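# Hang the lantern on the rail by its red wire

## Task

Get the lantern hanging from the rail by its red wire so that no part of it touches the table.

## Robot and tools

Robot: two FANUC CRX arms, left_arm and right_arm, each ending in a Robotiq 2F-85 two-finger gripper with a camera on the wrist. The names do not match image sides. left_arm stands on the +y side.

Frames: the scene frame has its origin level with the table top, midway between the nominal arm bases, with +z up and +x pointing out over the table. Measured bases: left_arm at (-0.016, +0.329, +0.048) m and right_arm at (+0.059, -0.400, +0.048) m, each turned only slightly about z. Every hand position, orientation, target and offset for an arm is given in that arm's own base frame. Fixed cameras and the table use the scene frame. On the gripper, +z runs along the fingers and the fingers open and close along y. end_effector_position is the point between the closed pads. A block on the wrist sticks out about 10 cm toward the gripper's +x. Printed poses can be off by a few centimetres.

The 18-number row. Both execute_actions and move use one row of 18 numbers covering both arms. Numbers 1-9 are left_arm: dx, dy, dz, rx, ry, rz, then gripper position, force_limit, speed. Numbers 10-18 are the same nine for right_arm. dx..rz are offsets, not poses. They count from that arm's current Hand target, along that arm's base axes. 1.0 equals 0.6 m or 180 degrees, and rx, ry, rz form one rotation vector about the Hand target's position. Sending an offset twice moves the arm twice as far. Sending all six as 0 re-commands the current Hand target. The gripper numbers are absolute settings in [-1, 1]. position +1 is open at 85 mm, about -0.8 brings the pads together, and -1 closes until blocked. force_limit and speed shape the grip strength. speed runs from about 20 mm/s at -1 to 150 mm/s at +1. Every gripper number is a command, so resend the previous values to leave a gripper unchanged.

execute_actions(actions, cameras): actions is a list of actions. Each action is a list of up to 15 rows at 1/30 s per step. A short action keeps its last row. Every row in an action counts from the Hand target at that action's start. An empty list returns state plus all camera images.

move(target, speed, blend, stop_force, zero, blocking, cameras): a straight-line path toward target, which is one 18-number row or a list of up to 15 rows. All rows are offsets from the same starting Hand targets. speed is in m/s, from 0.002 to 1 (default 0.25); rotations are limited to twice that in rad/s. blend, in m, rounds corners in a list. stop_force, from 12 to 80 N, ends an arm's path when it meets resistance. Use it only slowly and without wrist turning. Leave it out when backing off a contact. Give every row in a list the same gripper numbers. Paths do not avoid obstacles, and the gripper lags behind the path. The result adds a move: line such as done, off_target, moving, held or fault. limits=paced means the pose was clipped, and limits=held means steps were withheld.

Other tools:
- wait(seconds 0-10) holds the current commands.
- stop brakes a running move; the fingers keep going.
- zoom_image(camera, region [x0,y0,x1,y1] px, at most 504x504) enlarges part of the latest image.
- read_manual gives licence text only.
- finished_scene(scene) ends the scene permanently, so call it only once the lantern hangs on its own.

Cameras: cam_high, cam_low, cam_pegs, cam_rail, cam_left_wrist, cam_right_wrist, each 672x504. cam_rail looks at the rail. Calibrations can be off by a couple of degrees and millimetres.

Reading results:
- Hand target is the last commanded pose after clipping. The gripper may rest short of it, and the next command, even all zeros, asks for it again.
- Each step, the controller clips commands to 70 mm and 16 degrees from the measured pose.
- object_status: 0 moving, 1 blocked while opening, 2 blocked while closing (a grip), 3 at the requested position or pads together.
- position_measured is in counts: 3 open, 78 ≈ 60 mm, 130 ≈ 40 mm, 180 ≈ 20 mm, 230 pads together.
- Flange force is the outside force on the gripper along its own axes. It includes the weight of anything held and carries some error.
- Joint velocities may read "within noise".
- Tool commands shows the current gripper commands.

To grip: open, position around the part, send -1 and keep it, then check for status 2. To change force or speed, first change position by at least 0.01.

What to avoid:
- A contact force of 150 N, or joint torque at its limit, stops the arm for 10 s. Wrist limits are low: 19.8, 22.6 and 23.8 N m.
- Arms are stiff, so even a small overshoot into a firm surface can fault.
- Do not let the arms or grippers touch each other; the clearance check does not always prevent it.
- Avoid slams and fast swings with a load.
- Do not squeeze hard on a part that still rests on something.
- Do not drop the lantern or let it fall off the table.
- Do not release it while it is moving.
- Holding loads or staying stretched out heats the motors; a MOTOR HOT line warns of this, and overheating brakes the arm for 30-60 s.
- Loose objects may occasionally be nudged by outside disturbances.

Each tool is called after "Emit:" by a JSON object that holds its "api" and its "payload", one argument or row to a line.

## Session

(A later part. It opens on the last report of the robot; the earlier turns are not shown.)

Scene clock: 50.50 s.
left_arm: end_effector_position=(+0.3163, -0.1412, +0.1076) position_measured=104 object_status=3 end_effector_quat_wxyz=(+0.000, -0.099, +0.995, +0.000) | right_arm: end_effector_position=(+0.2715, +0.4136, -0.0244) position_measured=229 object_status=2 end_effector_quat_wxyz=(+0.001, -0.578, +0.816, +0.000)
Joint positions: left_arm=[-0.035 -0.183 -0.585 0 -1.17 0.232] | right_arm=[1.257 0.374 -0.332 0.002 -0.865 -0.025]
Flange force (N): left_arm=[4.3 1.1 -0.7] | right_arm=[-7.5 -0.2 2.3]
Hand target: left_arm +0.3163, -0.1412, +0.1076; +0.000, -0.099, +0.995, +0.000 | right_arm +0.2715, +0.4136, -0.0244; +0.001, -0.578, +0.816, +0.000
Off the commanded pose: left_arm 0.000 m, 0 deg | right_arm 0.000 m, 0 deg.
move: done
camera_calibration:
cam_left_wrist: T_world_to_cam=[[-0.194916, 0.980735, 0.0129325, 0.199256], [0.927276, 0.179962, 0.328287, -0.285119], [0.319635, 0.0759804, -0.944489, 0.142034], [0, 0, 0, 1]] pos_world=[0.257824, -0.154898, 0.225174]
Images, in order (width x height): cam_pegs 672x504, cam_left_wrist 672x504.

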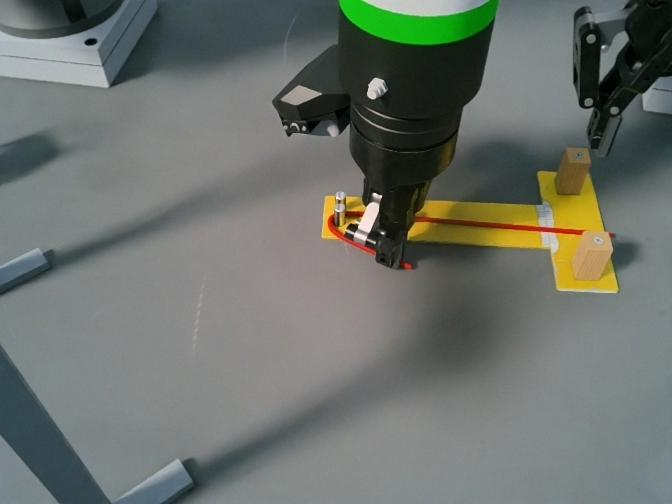

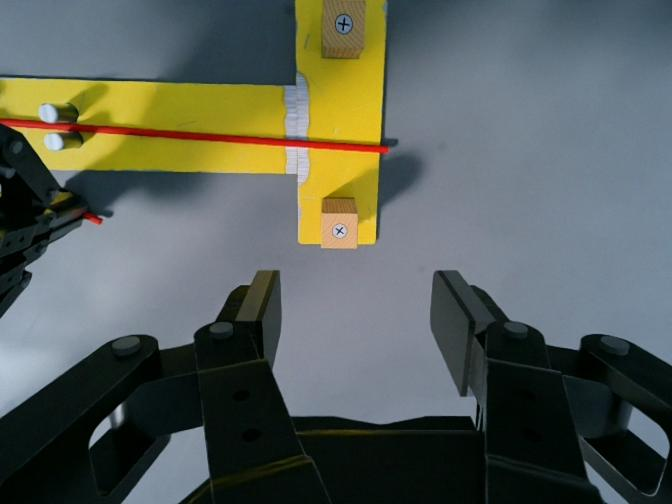

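Emit:
{"api": "move", "payload": {
  "target": [
    [0.0105,0.002,-0.15,0,0,0,0.2,0,-0.5,0,0,0,0,0,0,-1,1,-0.5],
    [0.0105,0.002,-0.2,0,0,0,0.2,0,-0.5,0,0,0,0,0,0,-1,1,-0.5]
  ],
  "speed": 0.12,
  "blend": 0.01
}}

Emit:
{"api": "move", "payload": {
  "target": [0,0,0,0,0,0,-1,0.0,-1,0,0,0,0,0,0,-1,1,-0.5]
}}

Emit:
{"api": "wait", "payload": {
  "seconds": 1
}}

Emit:
{"api": "move", "payload": {
  "target": [0,0,0,0,0,0,-1,0,-1,0,0,0.15,0,0,0,-1,1,-0.5],
  "speed": 0.04,
  "cameras": ["cam_pegs","cam_rail"]
}}

Scene clock: 52.20 s.
left_arm: end_effector_position=(+0.3226, -0.1399, -0.0124) position_measured=104 object_status=3 end_effector_quat_wxyz=(+0.000, -0.099, +0.995, +0.000) | right_arm: end_effector_position=(+0.2715, +0.4136, -0.0244) position_measured=229 object_status=2 end_effector_quat_wxyz=(+0.001, -0.578, +0.816, +0.000)
Joint positions: left_arm=[-0.03 0.034 -0.722 0 -0.816 0.228] | right_arm=[1.257 0.374 -0.332 0.002 -0.865 -0.025]
Flange force (N): left_arm=[1.9 -0.4 -1.5] | right_arm=[-7.4 0.4 2.4]
Hand target: left_arm +0.3226, -0.1400, -0.0124; +0.000, -0.099, +0.995, +0.000 | right_arm +0.2715, +0.4136, -0.0244; +0.001, -0.578, +0.816, +0.000
Off the commanded pose: left_arm 0.000 m, 0 deg | right_arm 0.000 m, 0 deg.
move: done

Scene clock: 54.10 s.
left_arm: end_effector_position=(+0.3226, -0.1400, -0.0124) position_measured=182 object_status=0 end_effector_quat_wxyz=(+0.000, -0.099, +0.995, +0.000) | right_arm: end_effector_position=(+0.2715, +0.4136, -0.0244) position_measured=229 object_status=2 end_effector_quat_wxyz=(+0.001, -0.578, +0.816, +0.000)
Joint positions: left_arm=[-0.031 0.034 -0.722 0 -0.816 0.228] | right_arm=[1.257 0.374 -0.332 0.002 -0.865 -0.025]
Flange force (N): left_arm=[8.0 8.5 -34.0] | right_arm=[-9.2 0.6 2.6]
Hand target: left_arm +0.3226, -0.1400, -0.0124; +0.000, -0.099, +0.995, +0.000 | right_arm +0.2715, +0.4136, -0.0244; +0.001, -0.578, +0.816, +0.000
Off the commanded pose: left_arm 0.000 m, 0 deg | right_arm 0.000 m, 0 deg.
move: done

Scene clock: 55.10 s.
left_arm: end_effector_position=(+0.3226, -0.1400, -0.0124) position_measured=182 object_status=2 end_effector_quat_wxyz=(+0.000, -0.099, +0.995, +0.000) | right_arm: end_effector_position=(+0.2715, +0.4136, -0.0244) position_measured=229 object_status=2 end_effector_quat_wxyz=(+0.001, -0.578, +0.816, +0.000)
Joint positions: left_arm=[-0.031 0.034 -0.722 0 -0.816 0.228] | right_arm=[1.257 0.374 -0.332 0.002 -0.865 -0.025]
Flange force (N): left_arm=[7.9 7.8 -33.9] | right_arm=[-8.7 0.7 2.4]
Hand target: left_arm +0.3226, -0.1400, -0.0124; +0.000, -0.099, +0.995, +0.000 | right_arm +0.2715, +0.4136, -0.0244; +0.001, -0.578, +0.816, +0.000
Tool commands: left_gripper/position=-1.0 left_gripper/force_limit=+0.0 left_gripper/speed=-1.0 right_gripper/position=-1.0 right_gripper/force_limit=+1.0 right_gripper/speed=-0.5
Off the commanded pose: left_arm 0.000 m, 0 deg | right_arm 0.000 m, 0 deg.
wait: 1.00 s; at rest by 0.17 s

Scene clock: 57.63 s.
left_arm: end_effector_position=(+0.3226, -0.1400, -0.0124) position_measured=182 object_status=2 end_effector_quat_wxyz=(+0.000, -0.099, +0.995, +0.000) | right_arm: end_effector_position=(+0.2715, +0.4136, +0.0656) position_measured=229 object_status=2 end_effector_quat_wxyz=(+0.001, -0.578, +0.816, +0.000)
Joint positions: left_arm=[-0.031 0.034 -0.722 0 -0.816 0.228] | right_arm=[1.257 0.244 -0.253 0.001 -1.073 -0.024]
Flange force (N): left_arm=[3.6 0.2 -2.4] | right_arm=[-9.0 0.0 0.8]
Hand target: left_arm +0.3226, -0.1400, -0.0124; +0.000, -0.099, +0.995, +0.000 | right_arm +0.2715, +0.4136, +0.0656; +0.001, -0.578, +0.816, +0.000
Off the commanded pose: left_arm 0.000 m, 0 deg | right_arm 0.000 m, 0 deg.
move: done
Images, in order (width x height): cam_pegs 672x504, cam_rail 672x504.

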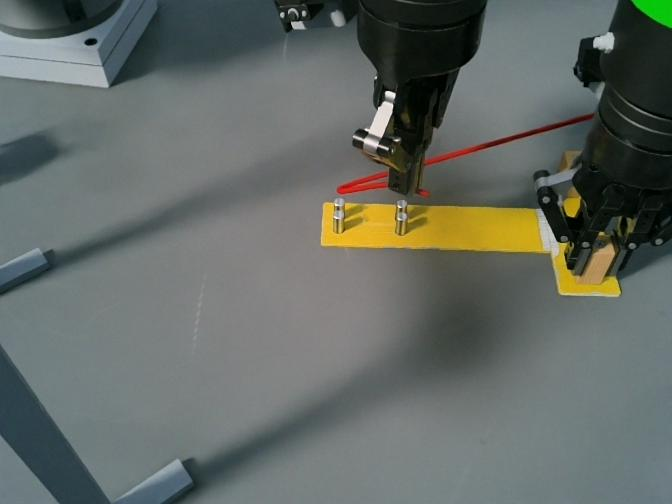

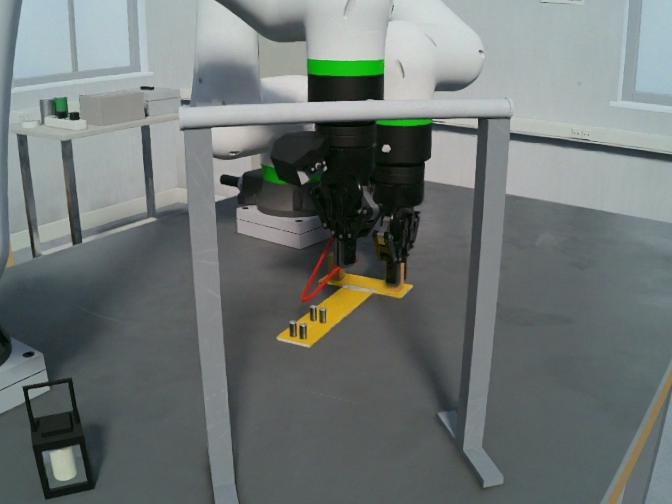

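Emit:
{"api": "move", "payload": {
  "target": [
    [0,0,0,0,0,0,-1,0,-1,0.2,0,0,0,0,0,-1,1,-0.5],
    [0,0,0,0,0,0,-1,0,-1,0.2,0,-0.12,0,0,0,-1,1,-0.5],
    [0,0,0,0,0,0,-1,0,-1,0.2,0,-0.149,0,0,0,-1,1,-0.5]
  ],
  "speed": [0.12,0.08,0.02],
  "blend": 0.004,
  "cameras": ["cam_pegs","cam_rail"]
}}

Emit:
{"api": "move", "payload": {
  "target": [0,0,0,0,0,0,-1,0,-1,0,0,0,0,0,0,-0.57,-0.5,-1],
  "cameras": ["cam_pegs","cam_right_wrist"]
}}

Scene clock: 59.67 s.
left_arm: end_effector_position=(+0.3226, -0.1400, -0.0124) position_measured=182 object_status=2 end_effector_quat_wxyz=(+0.000, -0.099, +0.995, +0.000) | right_arm: end_effector_position=(+0.3913, +0.4137, +0.0577) position_measured=229 object_status=2 end_effector_quat_wxyz=(+0.001, -0.578, +0.816, +0.000)
Joint positions: left_arm=[-0.031 0.034 -0.722 0 -0.816 0.228] | right_arm=[1.044 0.421 -0.034 0.001 -1.114 0.188]
Flange force (N): left_arm=[3.2 0.4 -1.8] | right_arm=[-11.3 -3.2 1.4]
Hand target: left_arm +0.3226, -0.1400, -0.0124; +0.000, -0.099, +0.995, +0.000 | right_arm +0.3914, +0.4138, +0.0578; +0.001, -0.578, +0.816, +0.000 (not the last commanded pose)
Off the commanded pose: left_arm 0.000 m, 0 deg | right_arm 0.082 m, 0 deg.
move: held (right_arm; a check stopped the path); path passed 1 of 3 targets; limits=held
pose unreachable (right arm): on one or more control steps of this call, first in action 0 (counted from 0), this arm could not follow its commanded pose, so it was not sent that pose on those steps. It may still have moved: this result reports where it is.
cause: moving toward the commanded pose would bring a part of the arm too close to another arm (a part of this arm just beyond joint 4 (forearm roll) and a part of the left arm just beyond its joint 5 (wrist pitch), 6 mm apart when this arm was first held).
Images, in order (width x height): cam_pegs 672x504, cam_rail 672x504.

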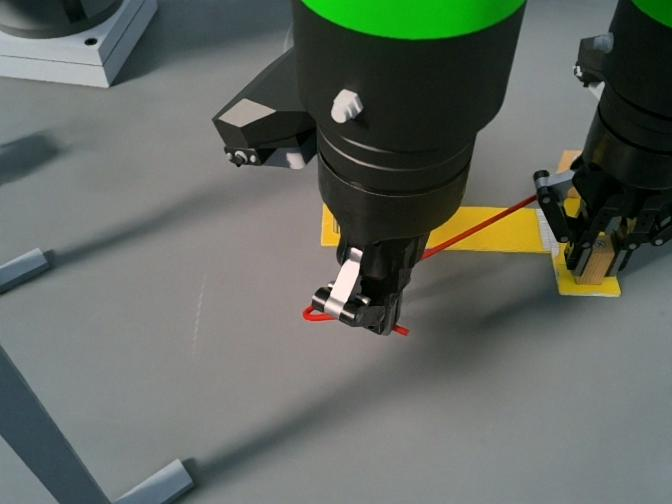

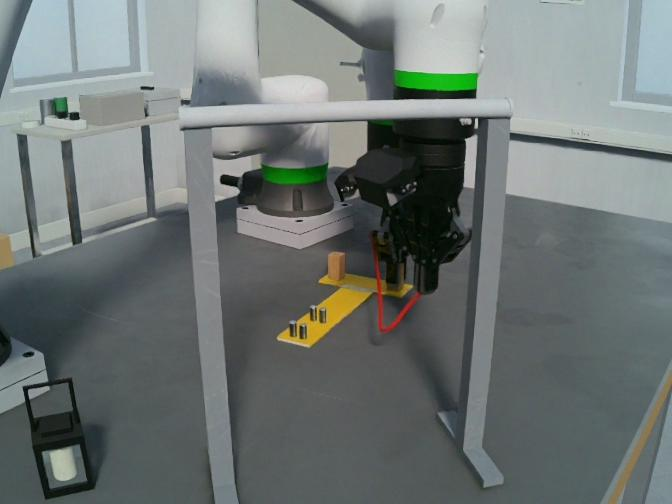

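Scene clock: 60.47 s.
left_arm: end_effector_position=(+0.3226, -0.1400, -0.0124) position_measured=182 object_status=2 end_effector_quat_wxyz=(+0.000, -0.099, +0.995, +0.000) | right_arm: end_effector_position=(+0.3914, +0.4138, +0.0578) position_measured=201 object_status=0 end_effector_quat_wxyz=(+0.001, -0.578, +0.816, +0.000)
Joint positions: left_arm=[-0.031 0.034 -0.722 0 -0.816 0.228] | right_arm=[1.044 0.421 -0.034 0.001 -1.114 0.188]
Flange force (N): left_arm=[3.1 0.1 -2.2] | right_arm=[-9.7 -2.6 1.0]
Hand target: left_arm +0.3226, -0.1400, -0.0124; +0.000, -0.099, +0.995, +0.000 | right_arm +0.3914, +0.4138, +0.0578; +0.001, -0.578, +0.816, +0.000
Off the commanded pose: left_arm 0.000 m, 0 deg | right_arm 0.000 m, 0 deg.
move: done
camera_calibration:
cam_right_wrist: T_world_to_cam=[[-0.942808, 0.33154, 0.0345522, 0.238263], [0.324225, 0.888034, 0.325995, -0.496693], [0.0773966, 0.318553, -0.94474, 0.021812], [0, 0, 0, 1]] pos_world=[0.383989, 0.355139, 0.174294]
Images, in order (width x height): cam_pegs 672x504, cam_right_wrist 672x504.

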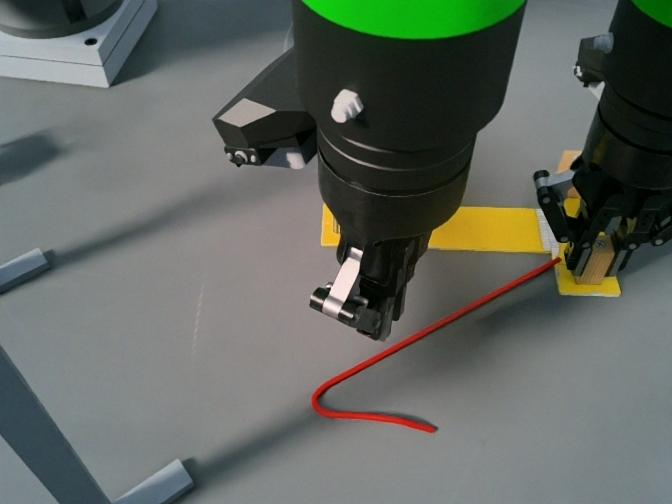

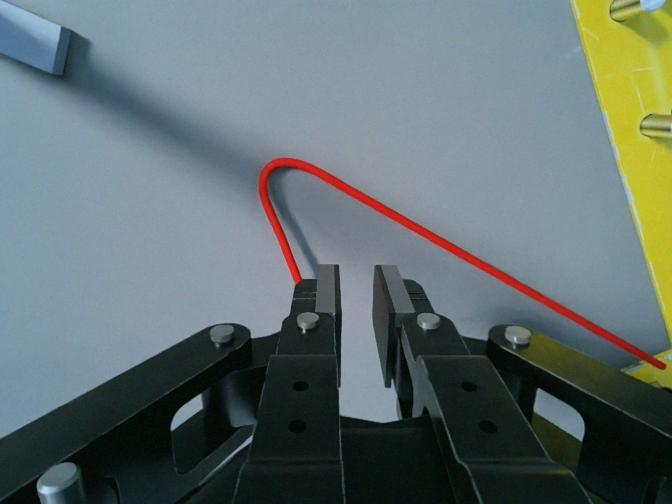

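Emit:
{"api": "move", "payload": {
  "target": [
    [0,0,0,0,0,0,0.2,0,-0.5,0,0,0.03,0,0,0,-0.4,-0.5,-0.5],
    [0,0,0.2,0,0,0,0.2,0,-0.5,0,0,0.03,0,0,0,-0.4,-0.5,-0.5],
    [-0.04,0.8,0.55,0,0,0,0.2,0,-0.5,0.0478,0.0435,-0.05,0,0,0.105,-0.4,-0.5,-0.5]
  ],
  "speed": 0.25,
  "cameras": ["cam_pegs","cam_right_wrist"]
}}

Scene clock: 63.03 s.
left_arm: end_effector_position=(+0.3226, -0.1400, -0.0072) position_measured=104 object_status=3 end_effector_quat_wxyz=(+0.000, -0.099, +0.995, +0.000) | right_arm: end_effector_position=(+0.3914, +0.4138, +0.0758) position_measured=179 object_status=3 end_effector_quat_wxyz=(+0.001, -0.578, +0.816, +0.000)
Joint positions: left_arm=[-0.031 0.022 -0.717 0 -0.832 0.228] | right_arm=[1.044 0.403 -0.014 0.001 -1.152 0.188]
Flange force (N): left_arm=[3.5 0.7 -1.3] | right_arm=[-10.1 -2.6 0.9]
Hand target: left_arm +0.3226, -0.1400, -0.0072; +0.000, -0.099, +0.995, +0.000 (not the last commanded pose) | right_arm +0.3914, +0.4138, +0.0758; +0.001, -0.578, +0.816, +0.000 (not the last commanded pose)
Off the commanded pose: left_arm 0.580 m, 0 deg | right_arm 0.062 m, 19 deg.
move: held (left_arm; a check stopped the path), off_target (right_arm; braked when a check withheld steps of left_arm); path passed 1 of 3 targets; limits=held
pose unreachable (left arm): on one or more control steps of this call, first in action 0 (counted from 0), this arm could not follow its commanded pose, so it was not sent that pose on those steps. It may still have moved: this result reports where it is.
cause: moving toward the commanded pose would bring a part of the arm too close to another arm (a part of this arm just beyond joint 5 (wrist pitch) and a part of the right arm just beyond its joint 4 (forearm roll), 14 mm apart when this arm was first held).
camera_calibration:
cam_right_wrist: T_world_to_cam=[[-0.942801, 0.331569, 0.0344632, 0.237645], [0.324223, 0.888024, 0.326025, -0.502562], [0.0774959, 0.318551, -0.944733, 0.0387791], [0, 0, 0, 1]] pos_world=[0.383989, 0.355139, 0.192294]
Images, in order (width x height): cam_pegs 672x504, cam_right_wrist 672x504.

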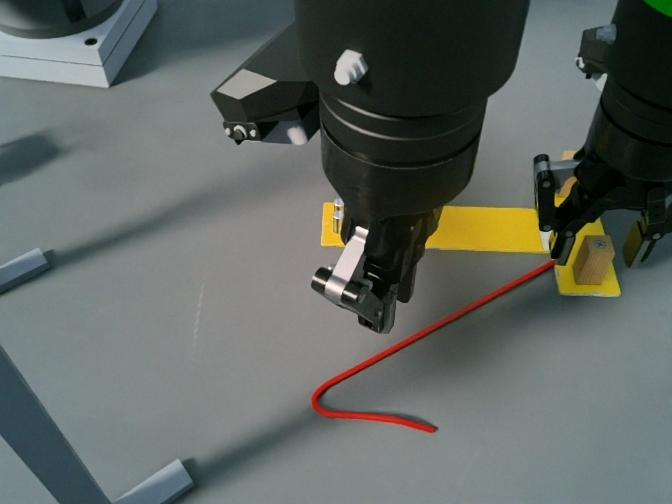

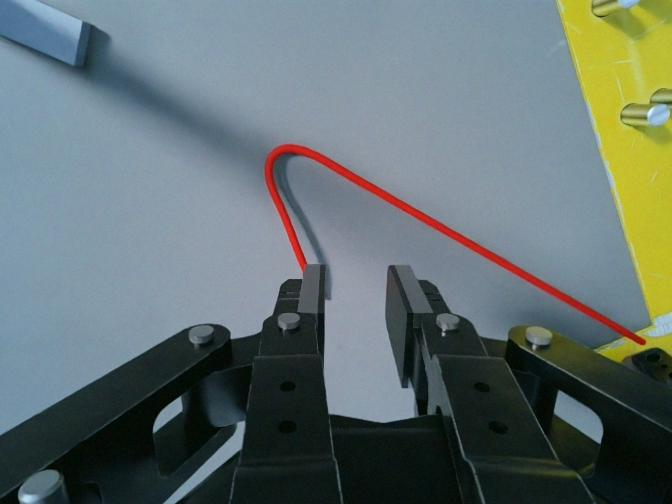

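Emit:
{"api": "move", "payload": {
  "target": [
    [0,0,0,0,0,0,0.2,0,-0.5,0,-0.2,0.03,0,0,0,-0.4,-0.5,-0.5],
    [0,0,0.2,0,0,0,0.2,0,-0.5,0,-0.2,0.03,0,0,0,-0.4,-0.5,-0.5],
    [-0.04,0.8,0.55,0,0,0,0.2,0,-0.5,0,-0.2,0.03,0,0,0,-0.4,-0.5,-0.5],
    [-0.04,0.8,0.55,0,0,0,0.2,0,-0.5,0.0478,0.0435,-0.08,0,0,0.105,-0.4,-0.5,-0.5]
  ],
  "speed": 0.25,
  "cameras": ["cam_pegs","cam_right_wrist"]
}}

Scene clock: 68.53 s.
left_arm: end_effector_position=(+0.2986, +0.3400, +0.3228) position_measured=104 object_status=3 end_effector_quat_wxyz=(+0.000, -0.099, +0.995, +0.000) | right_arm: end_effector_position=(+0.4201, +0.4399, +0.0278) position_measured=179 object_status=3 end_effector_quat_wxyz=(-0.001, +0.704, -0.710, +0.000)
Joint positions: left_arm=[1.141 0.013 0.107 -0.001 -1.665 -0.944] | right_arm=[1.024 0.541 0.066 0.001 -1.095 0.538]
Flange force (N): left_arm=[2.4 -3.3 2.0] | right_arm=[-8.7 -5.8 0.7]
Hand target: left_arm +0.2986, +0.3400, +0.3228; +0.000, -0.099, +0.995, +0.000 | right_arm +0.4201, +0.4399, +0.0278; -0.001, +0.704, -0.710, +0.000
Off the commanded pose: left_arm 0.000 m, 0 deg | right_arm 0.000 m, 0 deg.
move: done
camera_calibration:
cam_right_wrist: T_world_to_cam=[[-0.999372, 0.00827555, 0.0344491, 0.423696], [0.0190656, 0.945163, 0.326043, -0.416338], [-0.0298618, 0.326495, -0.944727, 0.0245001], [0, 0, 0, 1]] pos_world=[0.432099, 0.382002, 0.144294]
Images, in order (width x height): cam_pegs 672x504, cam_right_wrist 672x504.

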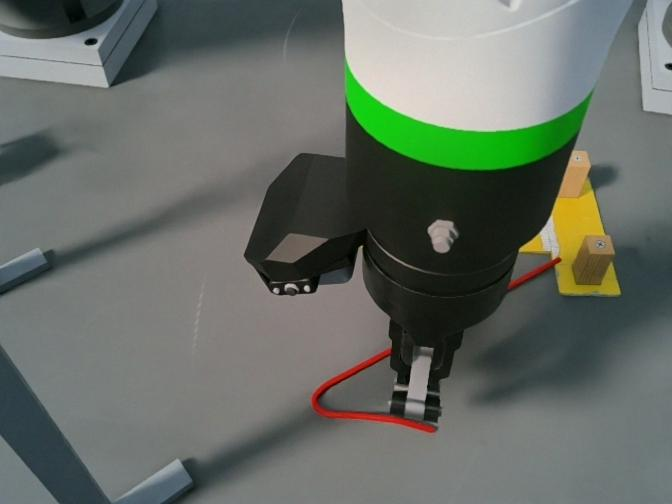

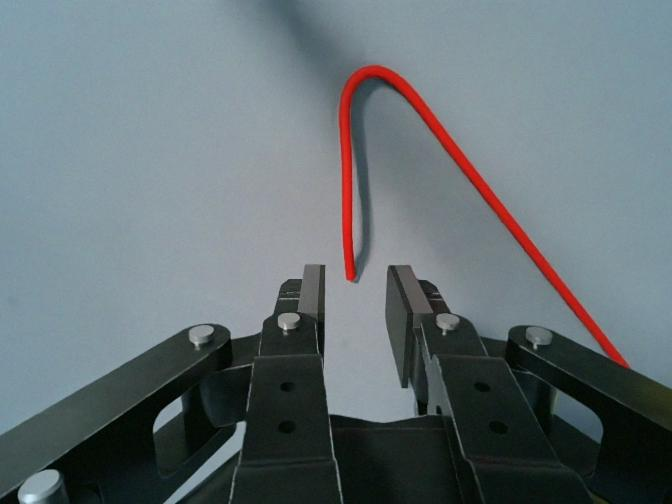

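Emit:
{"api": "move", "payload": {
  "target": [0,0,0,0,0,0,0.2,0,-0.5,0,0,-0.0865,0,0,0,-0.4,-0.5,-0.5],
  "speed": 0.08
}}

Emit:
{"api": "move", "payload": {
  "target": [
    [0,0,0,0,0,0,0.2,0,-0.5,0,0,0,0,0,0,-1,1,-0.5],
    [0,0,0,0,0,0,0.2,0,-0.5,0,0,0.15,0,0,0,-1,1,-0.5]
  ],
  "speed": 0.08,
  "cameras": ["cam_pegs","cam_right_wrist","cam_rail","cam_low"]
}}

Scene clock: 69.73 s.
left_arm: end_effector_position=(+0.2986, +0.3400, +0.3228) position_measured=104 object_status=3 end_effector_quat_wxyz=(+0.000, -0.099, +0.995, +0.000) | right_arm: end_effector_position=(+0.4200, +0.4399, -0.0241) position_measured=179 object_status=3 end_effector_quat_wxyz=(-0.001, +0.704, -0.710, +0.000)
Joint positions: left_arm=[1.141 0.013 0.107 -0.001 -1.665 -0.944] | right_arm=[1.024 0.604 0.028 0.001 -0.993 0.538]
Flange force (N): left_arm=[2.8 -3.3 2.0] | right_arm=[-9.0 -5.8 2.9]
Hand target: left_arm +0.2986, +0.3400, +0.3228; +0.000, -0.099, +0.995, +0.000 | right_arm +0.4201, +0.4399, -0.0241; -0.001, +0.704, -0.710, +0.000
Off the commanded pose: left_arm 0.000 m, 0 deg | right_arm 0.000 m, 0 deg.
move: done

Scene clock: 71.93 s.
left_arm: end_effector_position=(+0.2986, +0.3400, +0.3228) position_measured=104 object_status=3 end_effector_quat_wxyz=(+0.000, -0.099, +0.995, +0.000) | right_arm: end_effector_position=(+0.4201, +0.4399, +0.0659) position_measured=227 object_status=2 end_effector_quat_wxyz=(-0.001, +0.704, -0.710, +0.000)
Joint positions: left_arm=[1.141 0.013 0.107 -0.001 -1.665 -0.944] | right_arm=[1.024 0.501 0.104 0.001 -1.172 0.538]
Flange force (N): left_arm=[3.0 -3.6 2.0] | right_arm=[-9.4 -6.6 1.7]
Hand target: left_arm +0.2986, +0.3400, +0.3228; +0.000, -0.099, +0.995, +0.000 | right_arm +0.4201, +0.4399, +0.0659; -0.001, +0.704, -0.710, +0.000
Off the commanded pose: left_arm 0.000 m, 0 deg | right_arm 0.000 m, 0 deg.
move: done
camera_calibration:
cam_right_wrist: T_world_to_cam=[[-0.999372, 0.00827868, 0.0344487, 0.422382], [0.0190656, 0.945193, 0.325954, -0.428756], [-0.0298623, 0.326406, -0.944758, 0.0605338], [0, 0, 0, 1]] pos_world=[0.432099, 0.382002, 0.182394]
Images, in order (width x height): cam_low 672x504, cam_pegs 672x504, cam_rail 672x504, cam_right_wrist 672x504.

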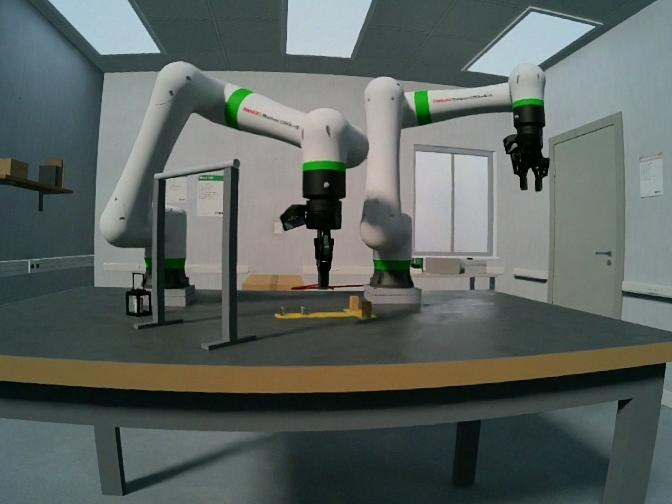

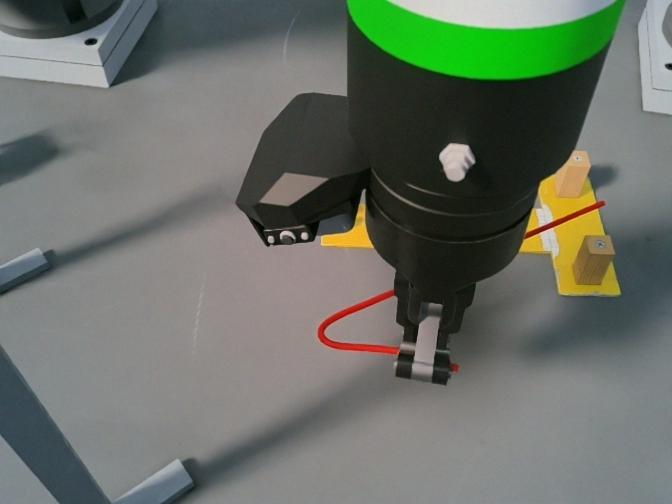

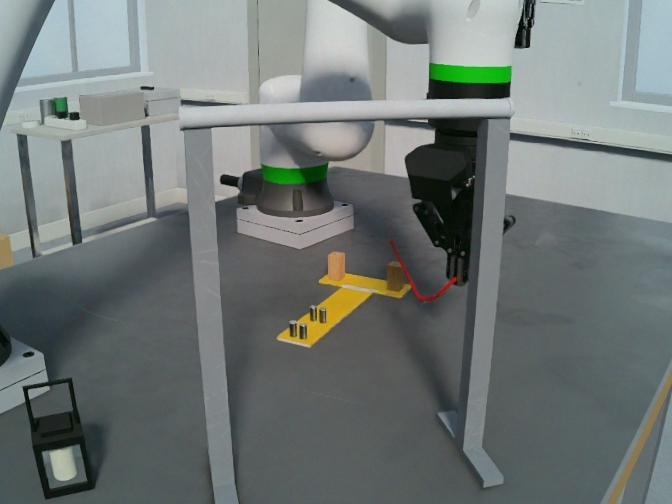

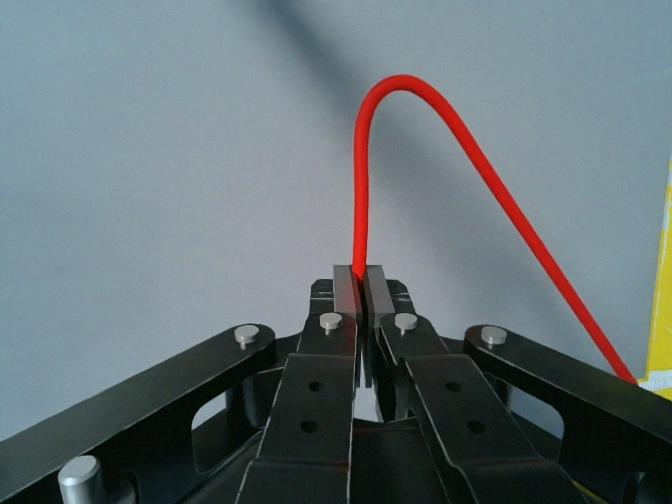

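Emit:
{"api": "move", "payload": {
  "target": [
    [0,0,0,0,0,0,0.2,0,-0.5,-0.1,0,0.02,0,0,0.4,-1,1,-0.5],
    [0,0,0,0,0,0,0.2,0,-0.5,-0.4138,-0.0012,0,0,0,0.824,-1,1,-0.5]
  ],
  "speed": 0.3,
  "blend": 0.02,
  "cameras": ["cam_pegs","cam_right_wrist","cam_rail"]
}}

Emit:
{"api": "zoom_image", "payload": {
  "camera": "cam_rail",
  "region": [200, 200, 450, 390]
}}

Scene clock: 77.20 s.
left_arm: end_effector_position=(+0.2986, +0.3400, +0.3228) position_measured=104 object_status=3 end_effector_quat_wxyz=(+0.000, -0.099, +0.995, +0.000) | right_arm: end_effector_position=(+0.1718, +0.4391, +0.0659) position_measured=227 object_status=2 end_effector_quat_wxyz=(+0.000, +0.875, +0.484, -0.001)
Joint positions: left_arm=[1.141 0.013 0.107 -0.001 -1.665 -0.944] | right_arm=[1.476 0.191 -0.316 -0.002 -1.064 2.677]
Flange force (N): left_arm=[2.3 -3.1 1.9] | right_arm=[7.0 -3.9 0.9]
Hand target: left_arm +0.2986, +0.3400, +0.3228; +0.000, -0.099, +0.995, +0.000 | right_arm +0.1718, +0.4391, +0.0659; +0.000, +0.875, +0.484, -0.001
Off the commanded pose: left_arm 0.000 m, 0 deg | right_arm 0.000 m, 0 deg.
move: done
camera_calibration:
cam_right_wrist: T_world_to_cam=[[0.846117, -0.531876, 0.0345523, 0.0943925], [-0.512621, -0.794307, 0.32603, 0.431876], [-0.145962, -0.293572, -0.944728, 0.34556], [0, 0, 0, 1]] pos_world=[0.191961, 0.494694, 0.182394]
Images, in order (width x height): cam_pegs 672x504, cam_rail 672x504, cam_right_wrist 672x504.

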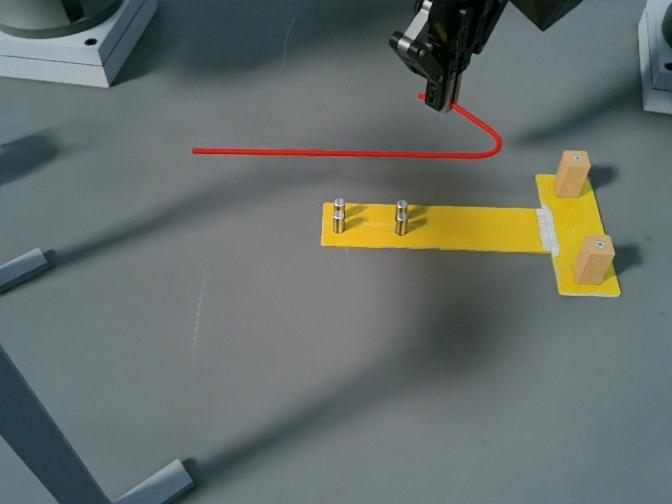

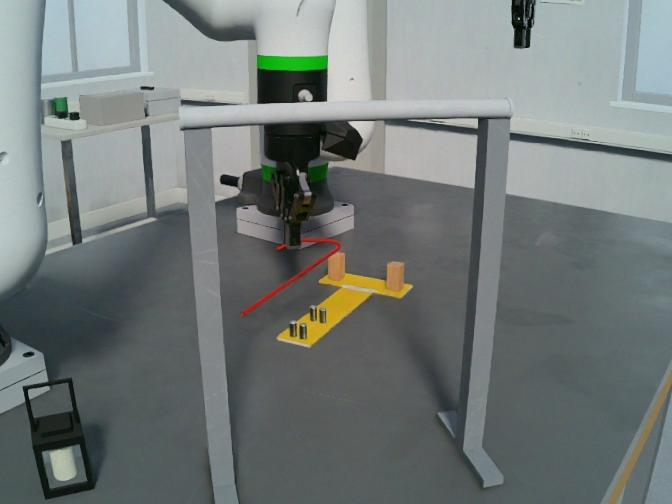

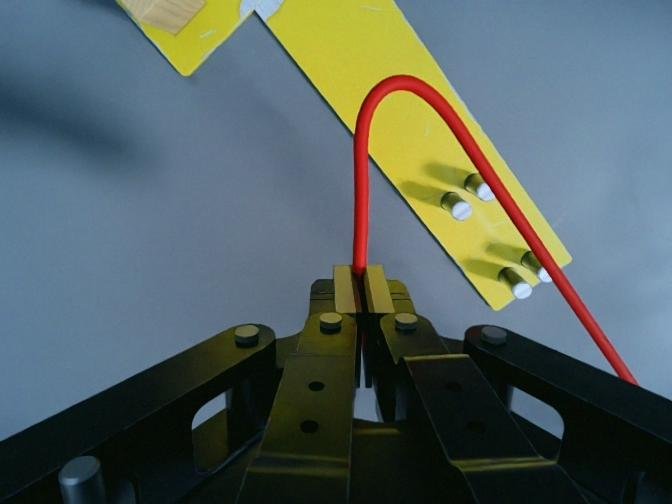

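Scaled by 2.016 from the camera's 672x504 image, which has a finer 960x720 frame.

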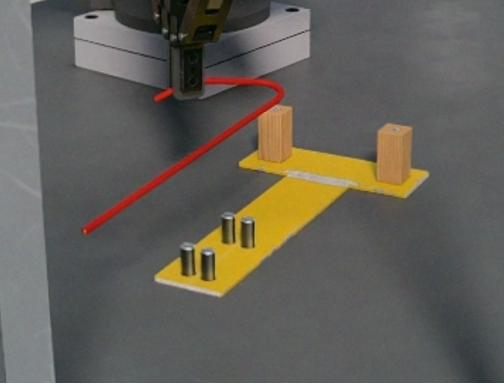

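Emit:
{"api": "move", "payload": {
  "target": [0,0,0,0,0,0,0.2,0,-0.5,-0.0003,0.02,-0.09,0,0,0,-1,1,-0.5],
  "speed": 0.1,
  "cameras": ["cam_pegs","cam_right_wrist","cam_rail"]
}}

Emit:
{"api": "zoom_image", "payload": {
  "camera": "cam_rail",
  "region": [200, 250, 350, 370]
}}

Emit:
{"api": "zoom_image", "payload": {
  "camera": "cam_pegs",
  "region": [280, 150, 460, 270]
}}

Scene clock: 79.07 s.
left_arm: end_effector_position=(+0.2986, +0.3400, +0.3228) position_measured=104 object_status=3 end_effector_quat_wxyz=(+0.000, -0.099, +0.995, +0.000) | right_arm: end_effector_position=(+0.1716, +0.4511, +0.0119) position_measured=227 object_status=2 end_effector_quat_wxyz=(+0.000, +0.875, +0.484, -0.001)
Joint positions: left_arm=[1.141 0.013 0.107 -0.001 -1.665 -0.944] | right_arm=[1.479 0.291 -0.338 -0.002 -0.942 2.674]
Flange force (N): left_arm=[2.4 -3.1 1.9] | right_arm=[7.3 -3.8 2.4]
Hand target: left_arm +0.2986, +0.3400, +0.3228; +0.000, -0.099, +0.995, +0.000 | right_arm +0.1716, +0.4511, +0.0119; +0.000, +0.875, +0.484, -0.001
Off the commanded pose: left_arm 0.000 m, 0 deg | right_arm 0.000 m, 0 deg.
move: done
camera_calibration:
cam_right_wrist: T_world_to_cam=[[0.846115, -0.531881, 0.0345238, 0.102764], [-0.512594, -0.794261, 0.326185, 0.458783], [-0.146071, -0.293686, -0.944675, 0.298081], [0, 0, 0, 1]] pos_world=[0.191761, 0.506594, 0.128394]
Images, in order (width x height): cam_pegs 672x504, cam_rail 672x504, cam_right_wrist 672x504.

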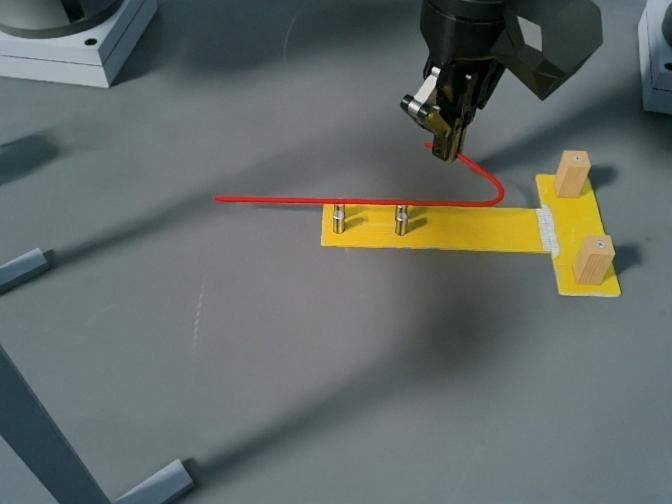

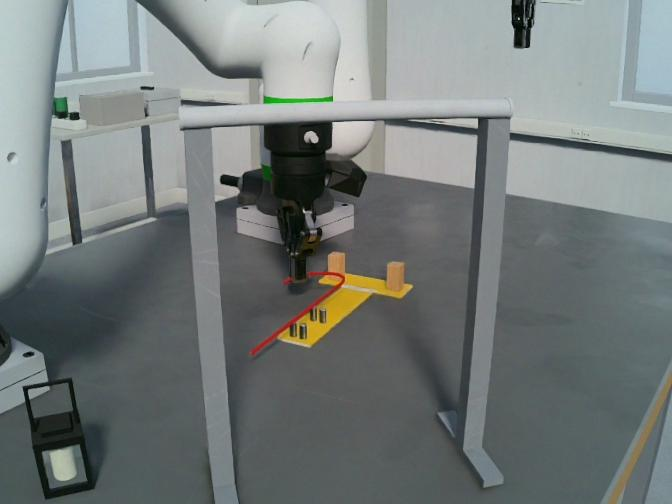

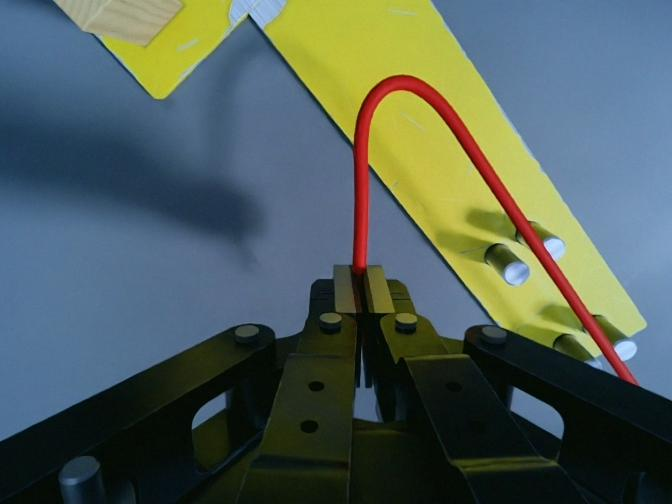

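Scaled by 3.360 from the camera's 672x504 image, which has a finer 960x720 frame.

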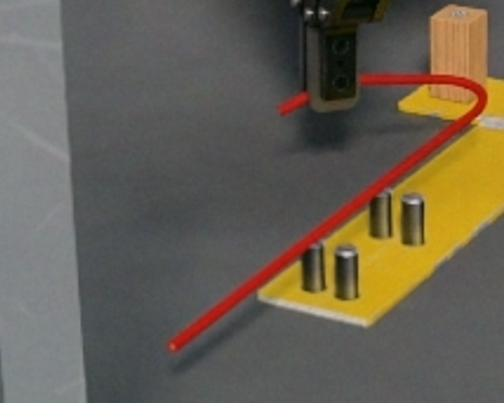

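Scaled by 2.800 from the camera's 672x504 image, which has a finer 960x720 frame.

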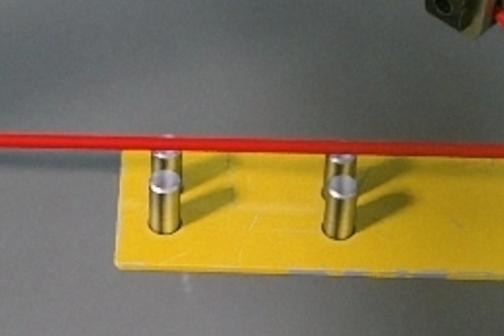

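Emit:
{"api": "move", "payload": {
  "target": [0,0,0,0,0,0,0.2,0,-0.5,0.0005,0,-0.035,0,0,0,-1,1,-0.5],
  "speed": 0.04,
  "cameras": ["cam_pegs","cam_right_wrist","cam_rail"]
}}

Emit:
{"api": "zoom_image", "payload": {
  "camera": "cam_rail",
  "region": [200, 250, 350, 370]
}}

Emit:
{"api": "zoom_image", "payload": {
  "camera": "cam_pegs",
  "region": [280, 150, 460, 270]
}}

Scene clock: 80.50 s.
left_arm: end_effector_position=(+0.2986, +0.3400, +0.3228) position_measured=104 object_status=3 end_effector_quat_wxyz=(+0.000, -0.099, +0.995, +0.000) | right_arm: end_effector_position=(+0.1719, +0.4512, -0.0091) position_measured=227 object_status=2 end_effector_quat_wxyz=(+0.000, +0.875, +0.484, -0.001)
Joint positions: left_arm=[1.141 0.013 0.107 -0.001 -1.665 -0.944] | right_arm=[1.478 0.325 -0.354 -0.002 -0.892 2.675]
Flange force (N): left_arm=[2.8 -3.3 2.4] | right_arm=[7.1 -4.5 1.4]
Hand target: left_arm +0.2986, +0.3400, +0.3228; +0.000, -0.099, +0.995, +0.000 | right_arm +0.1719, +0.4511, -0.0091; +0.000, +0.875, +0.484, -0.001
Off the commanded pose: left_arm 0.000 m, 0 deg | right_arm 0.000 m, 0 deg.
move: done
camera_calibration:
cam_right_wrist: T_world_to_cam=[[0.846135, -0.531851, 0.0344849, 0.10327], [-0.51259, -0.794357, 0.325956, 0.465906], [-0.145967, -0.29348, -0.944756, 0.278294], [0, 0, 0, 1]] pos_world=[0.192061, 0.506694, 0.107494]
Images, in order (width x height): cam_pegs 672x504, cam_rail 672x504, cam_right_wrist 672x504.

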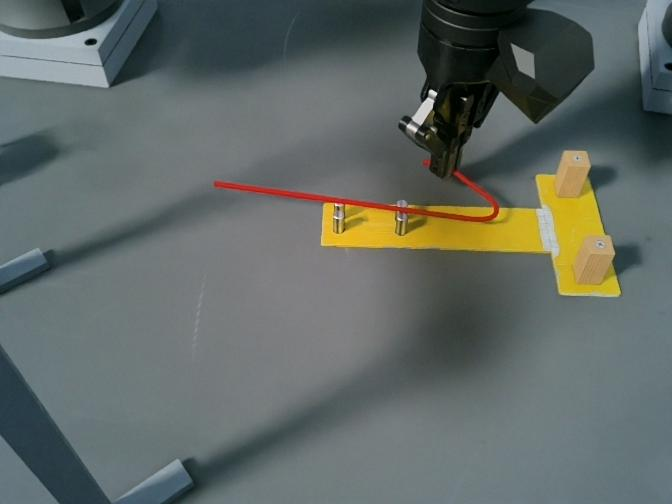

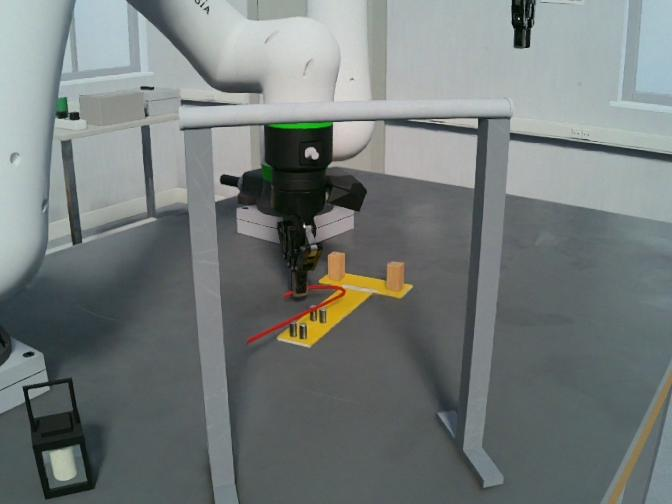

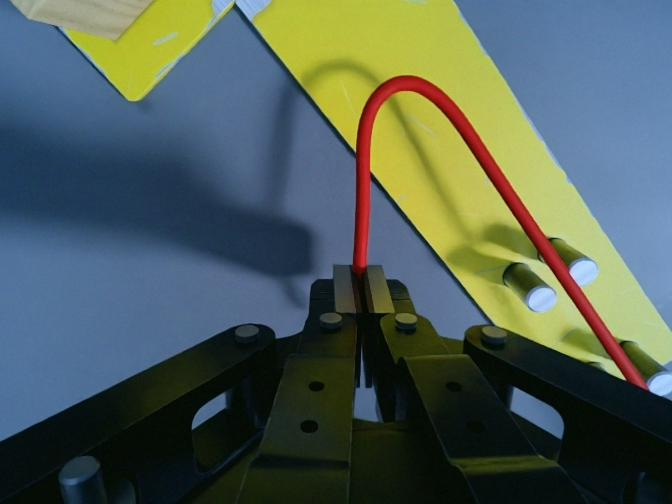

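Scaled by 3.360 from the camera's 672x504 image, which has a finer 960x720 frame.

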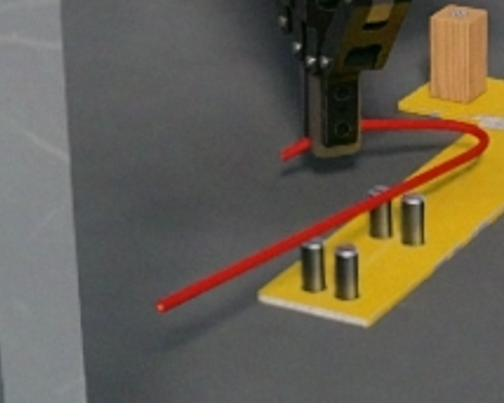

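Scaled by 2.800 from the camera's 672x504 image, which has a finer 960x720 frame.

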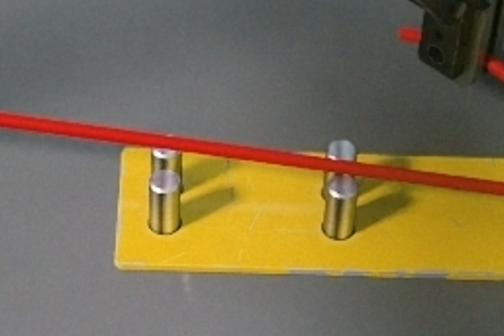

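Emit:
{"api": "move", "payload": {
  "target": [0,0,0,0,0,0,0.2,0,-0.5,0.006,0,0.025,0,0,0,-1,1,-0.5],
  "speed": 0.06,
  "cameras": ["cam_pegs","cam_right_wrist","cam_rail"]
}}

Emit:
{"api": "zoom_image", "payload": {
  "camera": "cam_rail",
  "region": [200, 250, 350, 370]
}}

Emit:
{"api": "zoom_image", "payload": {
  "camera": "cam_pegs",
  "region": [280, 150, 460, 270]
}}

Scene clock: 81.63 s.
left_arm: end_effector_position=(+0.2986, +0.3400, +0.3228) position_measured=104 object_status=3 end_effector_quat_wxyz=(+0.000, -0.099, +0.995, +0.000) | right_arm: end_effector_position=(+0.1755, +0.4511, +0.0059) position_measured=227 object_status=2 end_effector_quat_wxyz=(+0.000, +0.875, +0.484, -0.001)
Joint positions: left_arm=[1.141 0.013 0.107 -0.001 -1.665 -0.944] | right_arm=[1.47 0.304 -0.339 -0.002 -0.928 2.682]
Flange force (N): left_arm=[2.2 -3.0 1.9] | right_arm=[7.0 -3.4 2.2]
Hand target: left_arm +0.2986, +0.3400, +0.3228; +0.000, -0.099, +0.995, +0.000 | right_arm +0.1755, +0.4511, +0.0059; +0.000, +0.875, +0.484, -0.001
Off the commanded pose: left_arm 0.000 m, 0 deg | right_arm 0.000 m, 0 deg.
move: done
camera_calibration:
cam_right_wrist: T_world_to_cam=[[0.846117, -0.531876, 0.0345523, 0.0997175], [-0.512621, -0.794307, 0.32603, 0.462866], [-0.145962, -0.293572, -0.944728, 0.292939], [0, 0, 0, 1]] pos_world=[0.195661, 0.506694, 0.122394]
Images, in order (width x height): cam_pegs 672x504, cam_rail 672x504, cam_right_wrist 672x504.

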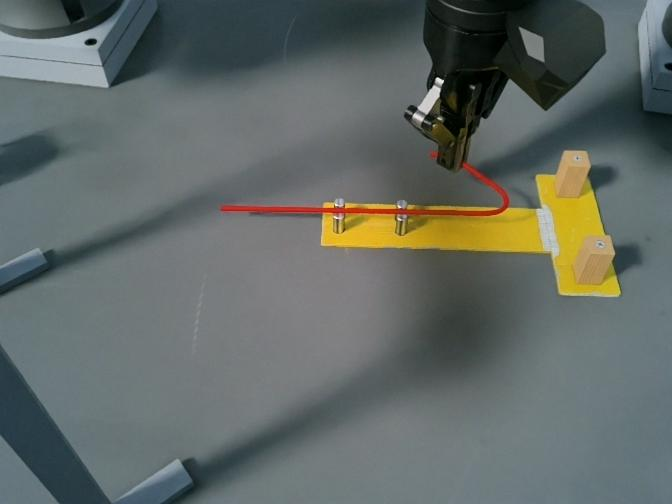

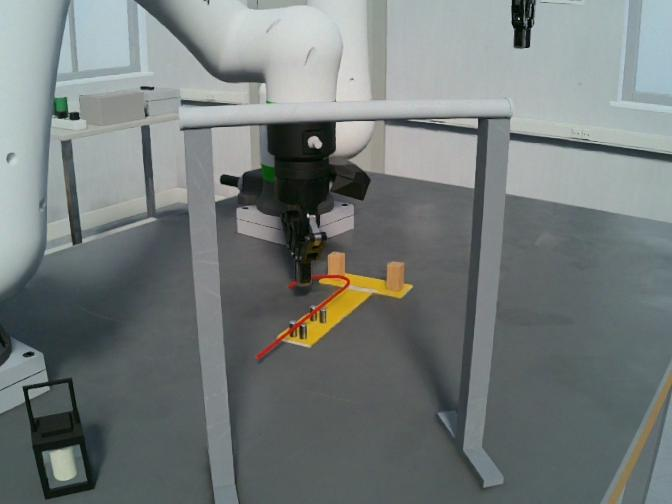

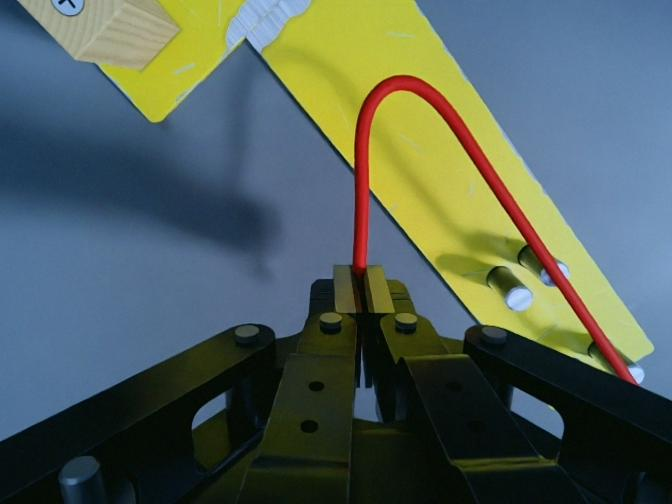

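Scaled by 3.360 from the camera's 672x504 image, which has a finer 960x720 frame.

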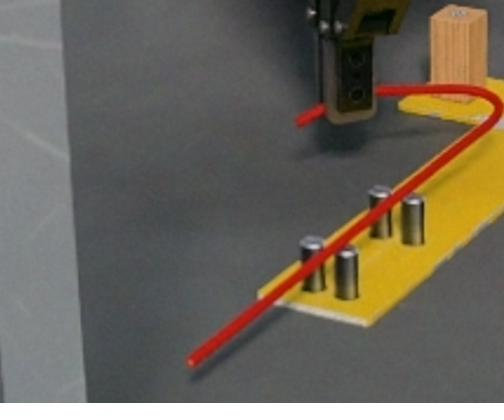

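Scaled by 2.800 from the camera's 672x504 image, which has a finer 960x720 frame.

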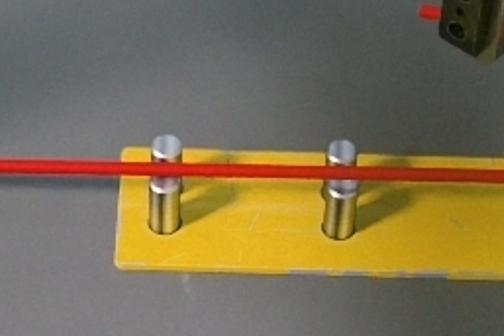

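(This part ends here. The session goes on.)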